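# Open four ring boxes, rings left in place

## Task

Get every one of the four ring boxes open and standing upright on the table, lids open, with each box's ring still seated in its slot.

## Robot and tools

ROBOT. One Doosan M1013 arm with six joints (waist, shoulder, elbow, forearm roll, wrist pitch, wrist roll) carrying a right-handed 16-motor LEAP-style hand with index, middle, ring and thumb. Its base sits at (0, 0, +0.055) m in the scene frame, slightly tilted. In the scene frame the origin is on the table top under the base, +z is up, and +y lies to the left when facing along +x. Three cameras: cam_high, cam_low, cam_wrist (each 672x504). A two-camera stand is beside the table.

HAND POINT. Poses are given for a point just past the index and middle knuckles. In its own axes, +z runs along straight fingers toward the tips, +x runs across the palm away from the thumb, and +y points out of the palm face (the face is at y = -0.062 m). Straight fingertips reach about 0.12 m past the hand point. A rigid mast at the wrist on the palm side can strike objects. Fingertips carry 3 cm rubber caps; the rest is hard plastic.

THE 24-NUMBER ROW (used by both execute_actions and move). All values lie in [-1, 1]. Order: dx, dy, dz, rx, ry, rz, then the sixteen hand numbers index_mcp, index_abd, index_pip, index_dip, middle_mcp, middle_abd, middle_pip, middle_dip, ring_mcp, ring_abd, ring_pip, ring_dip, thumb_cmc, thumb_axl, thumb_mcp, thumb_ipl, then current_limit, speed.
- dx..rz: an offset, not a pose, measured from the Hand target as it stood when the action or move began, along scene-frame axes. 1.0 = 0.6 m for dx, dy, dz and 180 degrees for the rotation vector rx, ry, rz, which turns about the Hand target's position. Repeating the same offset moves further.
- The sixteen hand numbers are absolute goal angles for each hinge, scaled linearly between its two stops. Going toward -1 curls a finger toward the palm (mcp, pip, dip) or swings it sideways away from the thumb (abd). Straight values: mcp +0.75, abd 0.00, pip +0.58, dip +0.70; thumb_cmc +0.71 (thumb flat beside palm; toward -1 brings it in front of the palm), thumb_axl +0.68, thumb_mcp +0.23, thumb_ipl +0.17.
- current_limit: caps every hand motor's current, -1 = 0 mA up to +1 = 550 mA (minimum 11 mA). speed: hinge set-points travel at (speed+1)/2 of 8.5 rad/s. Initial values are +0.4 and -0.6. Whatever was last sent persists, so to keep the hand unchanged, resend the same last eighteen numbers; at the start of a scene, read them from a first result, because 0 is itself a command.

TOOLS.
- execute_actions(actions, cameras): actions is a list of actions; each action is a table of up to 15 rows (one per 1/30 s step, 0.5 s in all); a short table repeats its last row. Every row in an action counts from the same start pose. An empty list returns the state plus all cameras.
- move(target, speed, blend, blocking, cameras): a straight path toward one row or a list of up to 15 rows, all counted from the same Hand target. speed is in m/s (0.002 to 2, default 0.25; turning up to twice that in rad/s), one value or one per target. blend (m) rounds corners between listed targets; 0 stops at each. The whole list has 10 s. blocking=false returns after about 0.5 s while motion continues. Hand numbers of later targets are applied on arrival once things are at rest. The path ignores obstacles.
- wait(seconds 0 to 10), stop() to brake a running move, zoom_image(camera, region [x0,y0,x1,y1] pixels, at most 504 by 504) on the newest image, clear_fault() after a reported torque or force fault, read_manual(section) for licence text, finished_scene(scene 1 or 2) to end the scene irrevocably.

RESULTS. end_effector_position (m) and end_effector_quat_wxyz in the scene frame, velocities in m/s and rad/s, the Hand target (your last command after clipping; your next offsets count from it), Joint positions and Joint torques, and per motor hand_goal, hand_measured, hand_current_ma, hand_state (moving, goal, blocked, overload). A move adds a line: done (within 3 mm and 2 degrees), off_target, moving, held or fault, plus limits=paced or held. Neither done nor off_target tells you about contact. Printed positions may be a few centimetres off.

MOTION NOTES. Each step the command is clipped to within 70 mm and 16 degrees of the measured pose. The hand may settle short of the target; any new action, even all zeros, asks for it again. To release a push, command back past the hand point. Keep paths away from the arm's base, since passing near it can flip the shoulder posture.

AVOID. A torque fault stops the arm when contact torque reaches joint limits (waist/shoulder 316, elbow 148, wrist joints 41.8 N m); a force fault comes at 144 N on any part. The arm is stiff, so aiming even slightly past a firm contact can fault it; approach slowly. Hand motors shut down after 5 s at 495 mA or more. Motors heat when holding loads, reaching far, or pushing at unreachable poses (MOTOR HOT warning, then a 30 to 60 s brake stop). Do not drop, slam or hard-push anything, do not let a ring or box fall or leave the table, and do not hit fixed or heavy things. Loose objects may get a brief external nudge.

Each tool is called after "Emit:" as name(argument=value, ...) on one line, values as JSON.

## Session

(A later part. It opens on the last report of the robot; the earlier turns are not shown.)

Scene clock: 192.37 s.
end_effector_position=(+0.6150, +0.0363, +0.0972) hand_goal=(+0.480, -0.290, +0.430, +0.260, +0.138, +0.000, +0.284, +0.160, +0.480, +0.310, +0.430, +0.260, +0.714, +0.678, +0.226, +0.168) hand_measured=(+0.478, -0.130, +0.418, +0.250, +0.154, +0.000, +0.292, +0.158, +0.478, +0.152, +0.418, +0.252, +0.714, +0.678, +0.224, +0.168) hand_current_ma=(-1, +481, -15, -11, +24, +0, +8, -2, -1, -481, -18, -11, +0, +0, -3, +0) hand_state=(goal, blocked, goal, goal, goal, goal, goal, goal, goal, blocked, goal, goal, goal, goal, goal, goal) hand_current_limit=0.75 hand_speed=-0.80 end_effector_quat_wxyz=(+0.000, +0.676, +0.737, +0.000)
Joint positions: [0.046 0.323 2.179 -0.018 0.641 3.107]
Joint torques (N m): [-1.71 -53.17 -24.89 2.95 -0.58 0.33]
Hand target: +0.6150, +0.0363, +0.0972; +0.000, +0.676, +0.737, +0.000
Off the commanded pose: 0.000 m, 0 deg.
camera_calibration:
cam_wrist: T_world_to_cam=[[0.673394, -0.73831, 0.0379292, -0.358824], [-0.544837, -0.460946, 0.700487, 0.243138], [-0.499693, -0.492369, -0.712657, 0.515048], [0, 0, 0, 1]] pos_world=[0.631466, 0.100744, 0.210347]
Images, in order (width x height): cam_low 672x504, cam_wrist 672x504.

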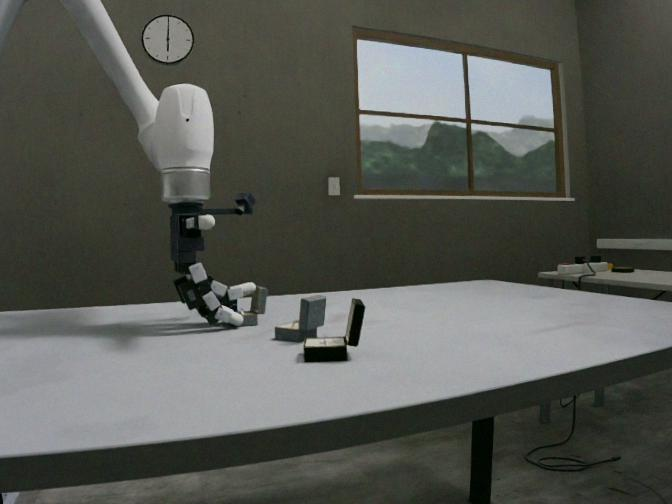

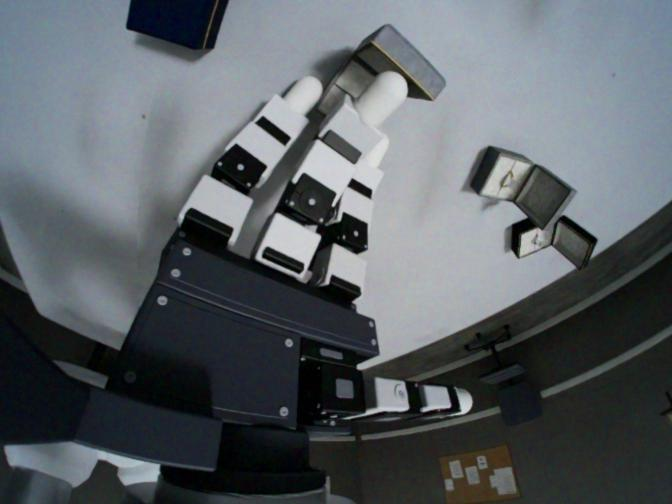

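Emit:
move(target=[[0,0,0, 0,0,0, 0.4795, 0.08, 0.4307, 0.2609, 0.137, 0.0, 0.2847, 0.1594, 0.4795, -0.08, 0.4307, 0.2609, 0.714, 0.678, 0.226, 0.168, 0.75, -0.7],[0,0,0.1713, 0,0,0, 0.4795, 0.08, 0.4307, 0.2609, 0.137, 0.0, 0.2847, 0.1594, 0.4795, -0.08, 0.4307, 0.2609, 0.714, 0.678, 0.226, 0.168, 0.75, -0.7],[-0.0303,0.2370,0.1213, 0,0,0.0667, 0.4795, 0.08, 0.4307, 0.2609, 0.8452, 0.0, 0.2745, -0.2609, 0.4795, -0.08, 0.4307, 0.2609, 0.714, 0.678, 0.226, 0.168, 0.75, -0.4]], speed=[0.1, 0.3, 0.35], blend=[0, 0.03, 0], cameras=["cam_low", "cam_wrist"])

Emit:
zoom_image(camera="cam_wrist", region=[200, 20, 440, 220])

Emit:
zoom_image(camera="cam_low", region=[170, 260, 390, 380])

Scene clock: 195.90 s.
end_effector_position=(+0.5968, +0.1785, +0.1700) hand_goal=(+0.480, +0.080, +0.430, +0.260, +0.846, +0.000, +0.274, -0.260, +0.480, -0.080, +0.430, +0.260, +0.714, +0.678, +0.226, +0.168) hand_measured=(+0.480, +0.076, +0.428, +0.258, +0.842, +0.000, +0.278, -0.256, +0.480, -0.078, +0.428, +0.258, +0.714, +0.678, +0.224, +0.168) hand_current_ma=(+0, -2, -1, -2, -4, +0, +4, +3, +0, +2, -1, -2, +0, +0, -3, +0) hand_state=(goal, goal, goal, goal, goal, goal, goal, goal, goal, goal, goal, goal, goal, goal, goal, goal) hand_current_limit=0.75 hand_speed=-0.40 end_effector_quat_wxyz=(+0.000, +0.595, +0.804, +0.000)
Joint positions: [0.283 0.23 2.12 -0.014 0.795 3.13]
Joint torques (N m): [-2.05 -48.43 -29.69 3.34 -0.54 0.34]
Hand target: +0.5968, +0.1785, +0.1700; +0.000, +0.595, +0.804, +0.000
Off the commanded pose: 0.000 m, 0 deg.
move: done
camera_calibration:
cam_wrist: T_world_to_cam=[[0.812293, -0.582016, 0.0379014, -0.3552], [-0.436972, -0.564244, 0.700488, 0.201868], [-0.38631, -0.585564, -0.712657, 0.576843], [0, 0, 0, 1]] pos_world=[0.599577, 0.244949, 0.283147]
Images, in order (width x height): cam_low 672x504, cam_wrist 672x504.

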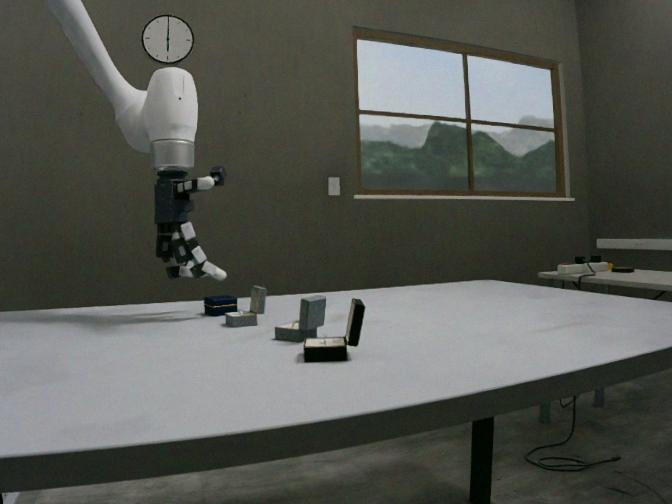

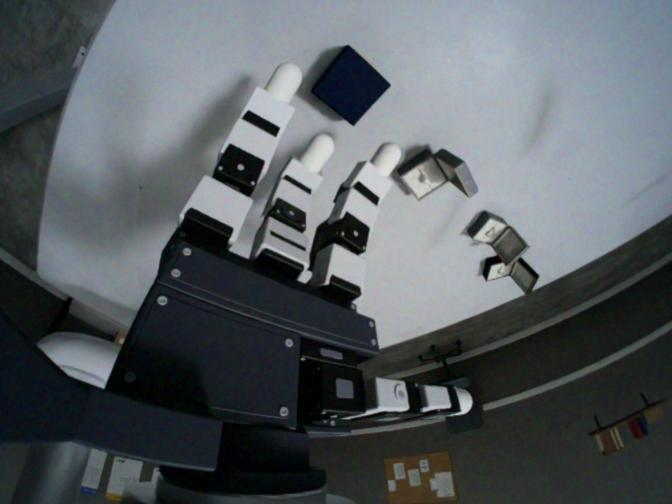

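Scaled by 2.100 from the camera's 672x504 image, which has a finer 960x720 frame.

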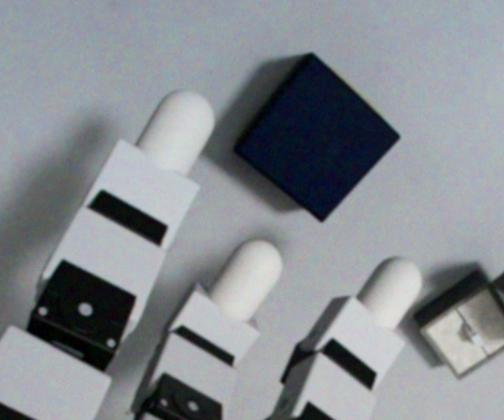

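Scaled by 2.291.

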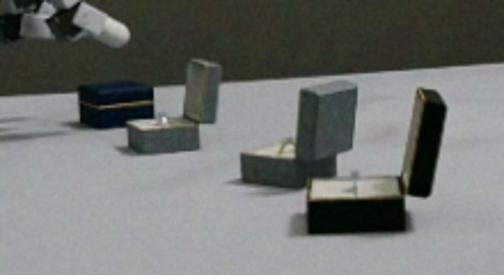

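Emit:
move(target=[[-0.001,0.0025,-0.1213, 0,0,-0.0167, 0.4795, 0.08, 0.4307, 0.2609, 0.8452, 0.0, 0.2745, -0.2609, 0.4795, -0.08, 0.4307, 0.2609, 0.714, 0.678, 0.226, 0.168, 0.75, -0.4],[-0.001,0.0025,-0.1213, 0,0,-0.0167, 0.4795, -0.25, 0.4307, 0.2609, 0.8452, 0.0, 0.2745, -0.2609, 0.4795, 0.27, 0.4307, 0.2609, 0.714, 0.678, 0.226, 0.168, 0.75, -0.8]], speed=[0.2, 0.1], cameras=["cam_wrist"])

Emit:
zoom_image(camera="cam_wrist", region=[200, 20, 440, 220])

Emit:
execute_actions(actions=[[[0,0,0,0,0,0, 0.4795, -0.25, 0.4307, 0.2609, 0.7671, 0.0, 0.0949, 0.0507, 0.4795, 0.27, 0.4307, 0.2609, 0.714, 0.678, 0.226, 0.168, 0.75, -0.8]],[[0,0,0,0,0,0, 0.4795, -0.25, 0.4307, 0.2609, 0.7151, 0.0, -0.0117, -0.0087, 0.4795, 0.27, 0.4307, 0.2609, 0.714, 0.678, 0.226, 0.168, 0.75, -0.88]],[[0,0,0,0,0,0, 0.4795, -0.25, 0.4307, 0.2609, 0.7123, 0.0, -0.1095, 0.0, 0.4795, 0.27, 0.4307, 0.2609, 0.714, 0.678, 0.226, 0.168, 0.75, -0.88]],[[0,0,0,0,0,0, 0.4795, -0.25, 0.4307, 0.2609, 0.7123, 0.0, -0.2409, 0.0217, 0.4795, 0.27, 0.4307, 0.2609, 0.714, 0.678, 0.226, 0.168, 0.75, -0.88]]], cameras=["cam_low", "cam_wrist"])

Emit:
zoom_image(camera="cam_low", region=[140, 240, 260, 350])

Emit:
zoom_image(camera="cam_wrist", region=[200, 20, 440, 220])

Scene clock: 203.13 s.
end_effector_position=(+0.5962, +0.1800, +0.0972) hand_goal=(+0.480, -0.250, +0.430, +0.260, +0.846, +0.000, +0.274, -0.260, +0.480, +0.270, +0.430, +0.260, +0.714, +0.678, +0.226, +0.168) hand_measured=(+0.482, -0.090, +0.428, +0.258, +0.842, +0.000, +0.278, -0.256, +0.482, +0.104, +0.428, +0.258, +0.714, +0.678, +0.224, +0.168) hand_current_ma=(+1, +481, -1, -2, -4, +0, +3, +3, +2, -481, -1, -2, +0, +0, -3, +0) hand_state=(goal, blocked, goal, goal, goal, goal, goal, goal, goal, blocked, goal, goal, goal, goal, goal, goal) hand_current_limit=0.75 hand_speed=-0.80 end_effector_quat_wxyz=(+0.000, +0.616, +0.788, +0.000)
Joint positions: [0.293 0.337 2.162 -0.017 0.647 3.196]
Joint torques (N m): [-1.75 -54.09 -25.42 3.02 -0.54 0.44]
Hand target: +0.5962, +0.1800, +0.0972; +0.000, +0.616, +0.788, +0.000
Off the commanded pose: 0.000 m, 0 deg.
move: done
camera_calibration:
cam_wrist: T_world_to_cam=[[0.780603, -0.623875, 0.0379304, -0.324666], [-0.466021, -0.540506, 0.700484, 0.266487], [-0.416513, -0.564476, -0.712659, 0.539812], [0, 0, 0, 1]] pos_world=[0.602463, 0.246198, 0.210347]
Images, in order (width x height): cam_wrist 672x504.

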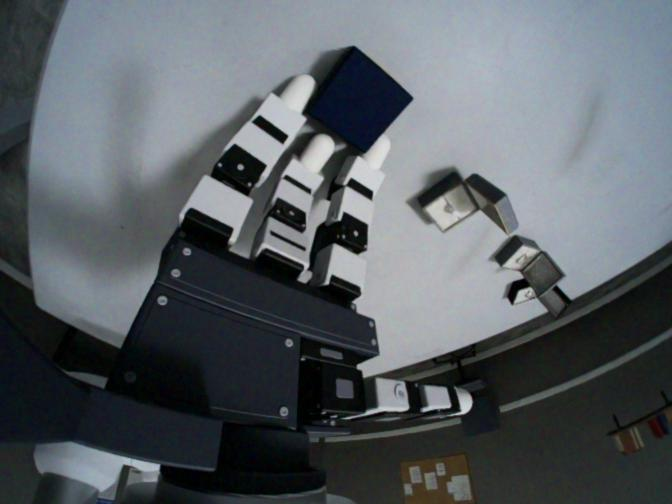

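Scaled by 2.100 from the camera's 672x504 image, which has a finer 960x720 frame.

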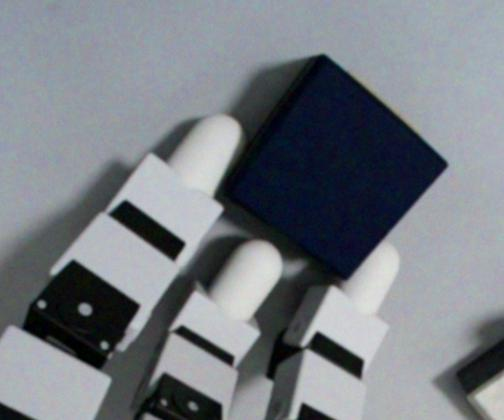

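Scene clock: 205.33 s.
end_effector_position=(+0.5962, +0.1800, +0.0972) hand_goal=(+0.480, -0.250, +0.430, +0.260, +0.712, +0.000, -0.240, +0.022, +0.480, +0.270, +0.430, +0.260, +0.714, +0.678, +0.226, +0.168) hand_measured=(+0.476, -0.090, +0.420, +0.252, +0.724, +0.000, -0.228, +0.022, +0.478, +0.106, +0.420, +0.252, +0.714, +0.678, +0.224, +0.168) hand_current_ma=(-3, +481, -13, -9, +16, +0, +18, +0, -2, -481, -14, -9, +0, +0, -3, +0) hand_state=(goal, blocked, goal, goal, goal, goal, goal, goal, goal, blocked, goal, goal, goal, goal, goal, goal) hand_current_limit=0.75 hand_speed=-0.88 end_effector_quat_wxyz=(+0.000, +0.616, +0.788, +0.000)
Joint positions: [0.293 0.337 2.162 -0.017 0.647 3.196]
Joint torques (N m): [-2.33 -54.23 -25.11 2.97 -0.55 0.37]
Hand target: +0.5962, +0.1800, +0.0972; +0.000, +0.616, +0.788, +0.000
Off the commanded pose: 0.000 m, 0 deg.
camera_calibration:
cam_wrist: T_world_to_cam=[[0.780603, -0.623875, 0.0379304, -0.324666], [-0.466021, -0.540506, 0.700484, 0.266487], [-0.416513, -0.564476, -0.712659, 0.539812], [0, 0, 0, 1]] pos_world=[0.602463, 0.246198, 0.210347]
Images, in order (width x height): cam_low 672x504, cam_wrist 672x504.

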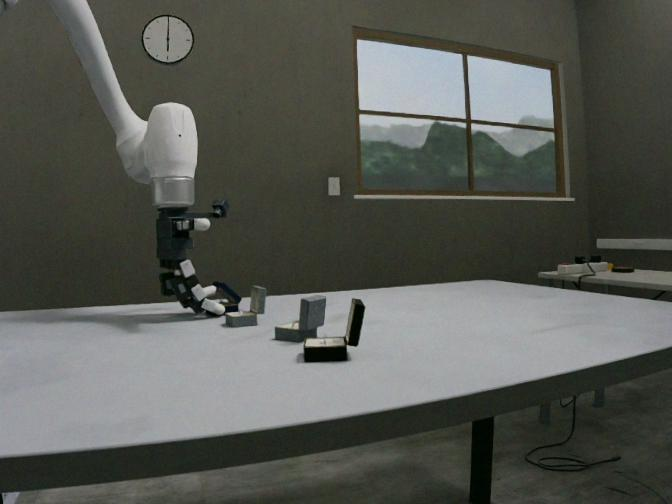

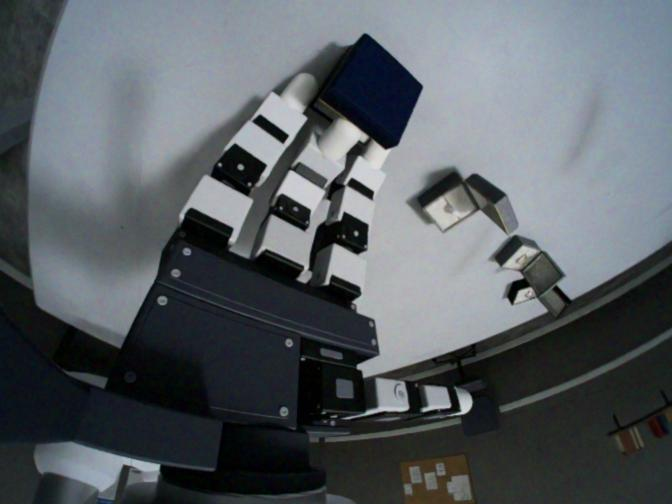

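Scaled by 4.200.

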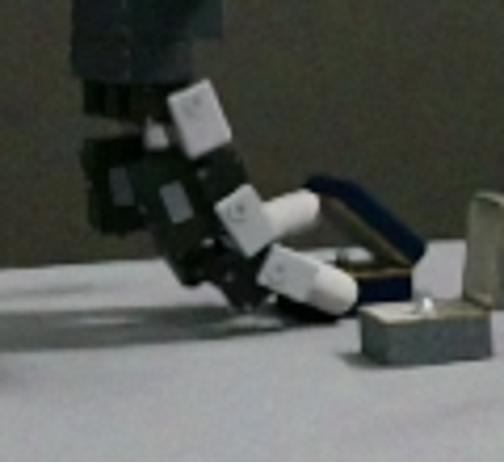

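Scaled by 2.100 from the camera's 672x504 image, which has a finer 960x720 frame.

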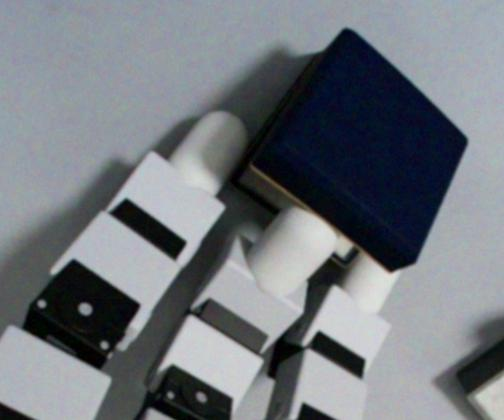

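Emit:
execute_actions(actions=[[[0,0,0,0,0,0, 0.4795, -0.25, 0.4307, 0.2609, 0.4658, 0.0, 0.0219, -0.1159, 0.4795, 0.27, 0.4307, 0.2609, 0.714, 0.678, 0.226, 0.168, 0.75, -0.8]],[[0,0,0,0,0,0, 0.4795, -0.25, 0.4307, 0.2609, 0.1781, 0.0, 0.4453, -0.1159, 0.4795, 0.27, 0.4307, 0.2609, 0.714, 0.678, 0.226, 0.168, 0.75, -0.8]],[[0,0,0,0,0,0, 0.4795, -0.25, 0.4307, 0.2609, 0.137, 0.0, 0.2847, 0.1594, 0.4795, 0.27, 0.4307, 0.2609, 0.714, 0.678, 0.226, 0.168, 0.75, -0.8]]], cameras=["cam_wrist"])

Emit:
move(target=[[0,0,0, 0,0,0, 0.4795, 0.08, 0.4307, 0.2609, 0.137, 0.0, 0.2847, 0.1594, 0.4795, -0.08, 0.4307, 0.2609, 0.714, 0.678, 0.226, 0.168, 0.75, -0.7],[0,0,0.1713, 0,0,0, 0.4795, 0.08, 0.4307, 0.2609, 0.137, 0.0, 0.2847, 0.1594, 0.4795, -0.08, 0.4307, 0.2609, 0.714, 0.678, 0.226, 0.168, 0.75, -0.7]], speed=[0.1, 0.3], cameras=["all"])

Emit:
zoom_image(camera="cam_low", region=[170, 260, 390, 380])

Emit:
zoom_image(camera="cam_high", region=[240, 310, 480, 400])

Scene clock: 209.20 s.
end_effector_position=(+0.5962, +0.1800, +0.0972) hand_goal=(+0.480, -0.250, +0.430, +0.260, +0.138, +0.000, +0.284, +0.160, +0.480, +0.270, +0.430, +0.260, +0.714, +0.678, +0.226, +0.168) hand_measured=(+0.478, -0.090, +0.420, +0.252, +0.154, +0.000, +0.292, +0.158, +0.478, +0.106, +0.420, +0.252, +0.714, +0.678, +0.224, +0.168) hand_current_ma=(-2, +481, -11, -9, +24, +0, +8, -2, -1, -481, -11, -9, +0, +0, -3, +0) hand_state=(goal, blocked, goal, goal, goal, goal, goal, goal, goal, blocked, goal, goal, goal, goal, goal, goal) hand_current_limit=0.75 hand_speed=-0.80 end_effector_quat_wxyz=(+0.000, +0.616, +0.788, +0.000)
Joint positions: [0.293 0.337 2.162 -0.017 0.647 3.196]
Joint torques (N m): [-2.32 -54.47 -25.3 2.93 -0.52 0.38]
Hand target: +0.5962, +0.1800, +0.0972; +0.000, +0.616, +0.788, +0.000
Off the commanded pose: 0.000 m, 0 deg.
camera_calibration:
cam_wrist: T_world_to_cam=[[0.780603, -0.623875, 0.0379304, -0.324666], [-0.466021, -0.540506, 0.700484, 0.266487], [-0.416513, -0.564476, -0.712659, 0.539812], [0, 0, 0, 1]] pos_world=[0.602463, 0.246198, 0.210347]
Images, in order (width x height): cam_wrist 672x504.

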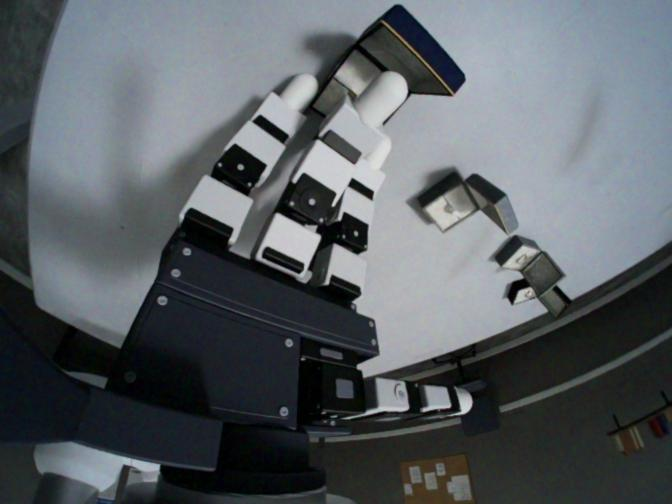

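Scene clock: 210.60 s.
end_effector_position=(+0.5962, +0.1801, +0.1999) hand_goal=(+0.480, +0.080, +0.430, +0.260, +0.138, +0.000, +0.284, +0.160, +0.480, -0.080, +0.430, +0.260, +0.714, +0.678, +0.226, +0.168) hand_measured=(+0.480, +0.076, +0.428, +0.258, +0.152, +0.000, +0.290, +0.158, +0.480, -0.076, +0.428, +0.258, +0.714, +0.678, +0.224, +0.168) hand_current_ma=(+0, -3, -1, -2, +20, +0, +7, -2, +0, +3, -1, -2, +0, +0, -3, +0) hand_state=(goal, goal, goal, goal, goal, goal, goal, goal, goal, goal, goal, goal, goal, goal, goal, goal) hand_current_limit=0.75 hand_speed=-0.70 end_effector_quat_wxyz=(+0.000, +0.616, +0.788, +0.000)
Joint positions: [0.295 0.194 2.095 -0.013 0.857 3.193]
Joint torques (N m): [-2.03 -46.67 -31.65 3.54 -0.53 0.35]
Hand target: +0.5962, +0.1800, +0.2000; +0.000, +0.616, +0.788, +0.000
Off the commanded pose: 0.000 m, 0 deg.
move: done
camera_calibration:
cam_wrist: T_world_to_cam=[[0.780608, -0.623875, 0.0378229, -0.328531], [-0.465912, -0.540488, 0.70057, 0.19445], [-0.416626, -0.564493, -0.71258, 0.61305], [0, 0, 0, 1]] pos_world=[0.602462, 0.246198, 0.313047]

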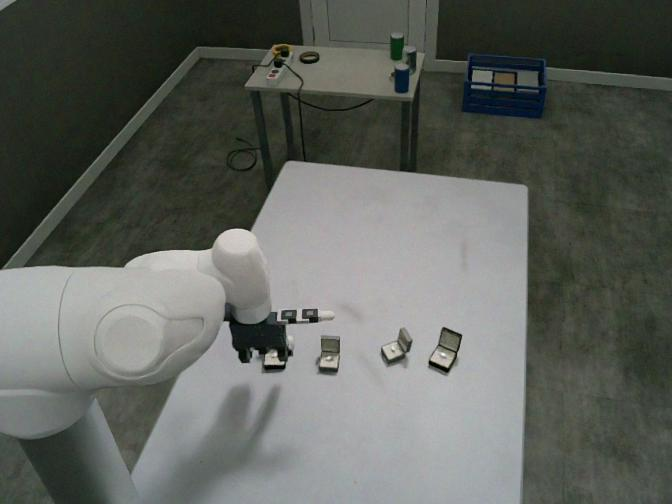

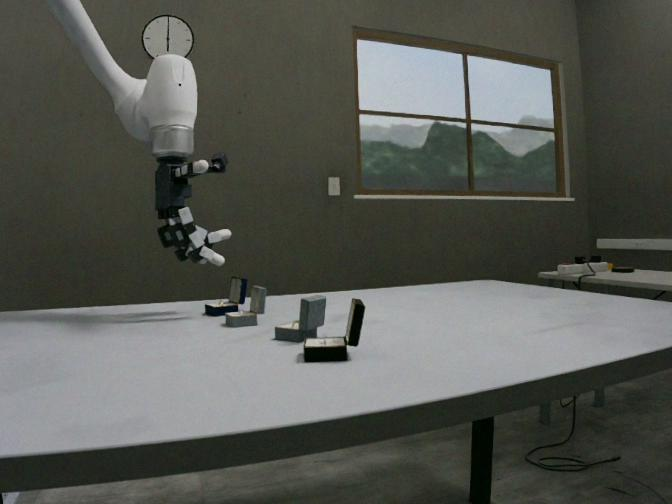

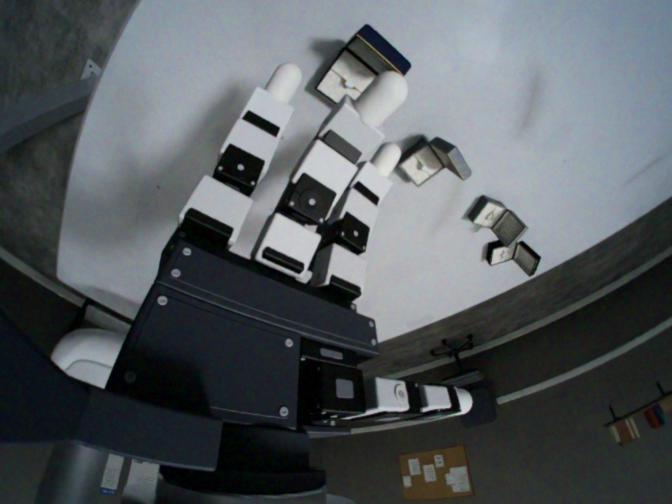

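Scaled by 2.291.

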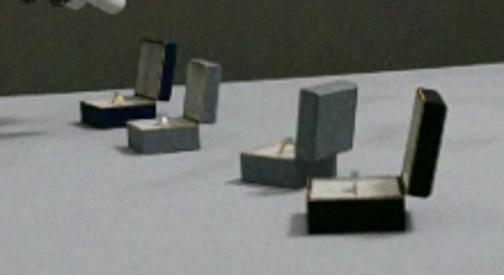

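Scaled by 2.100.

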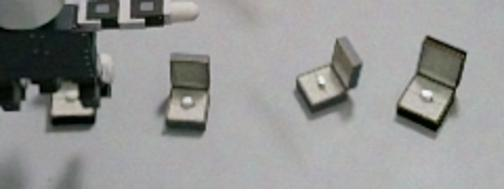

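All four boxes are open with their rings in place.

Emit:
finished_scene(scene=1)

The scene is finished: the task was done.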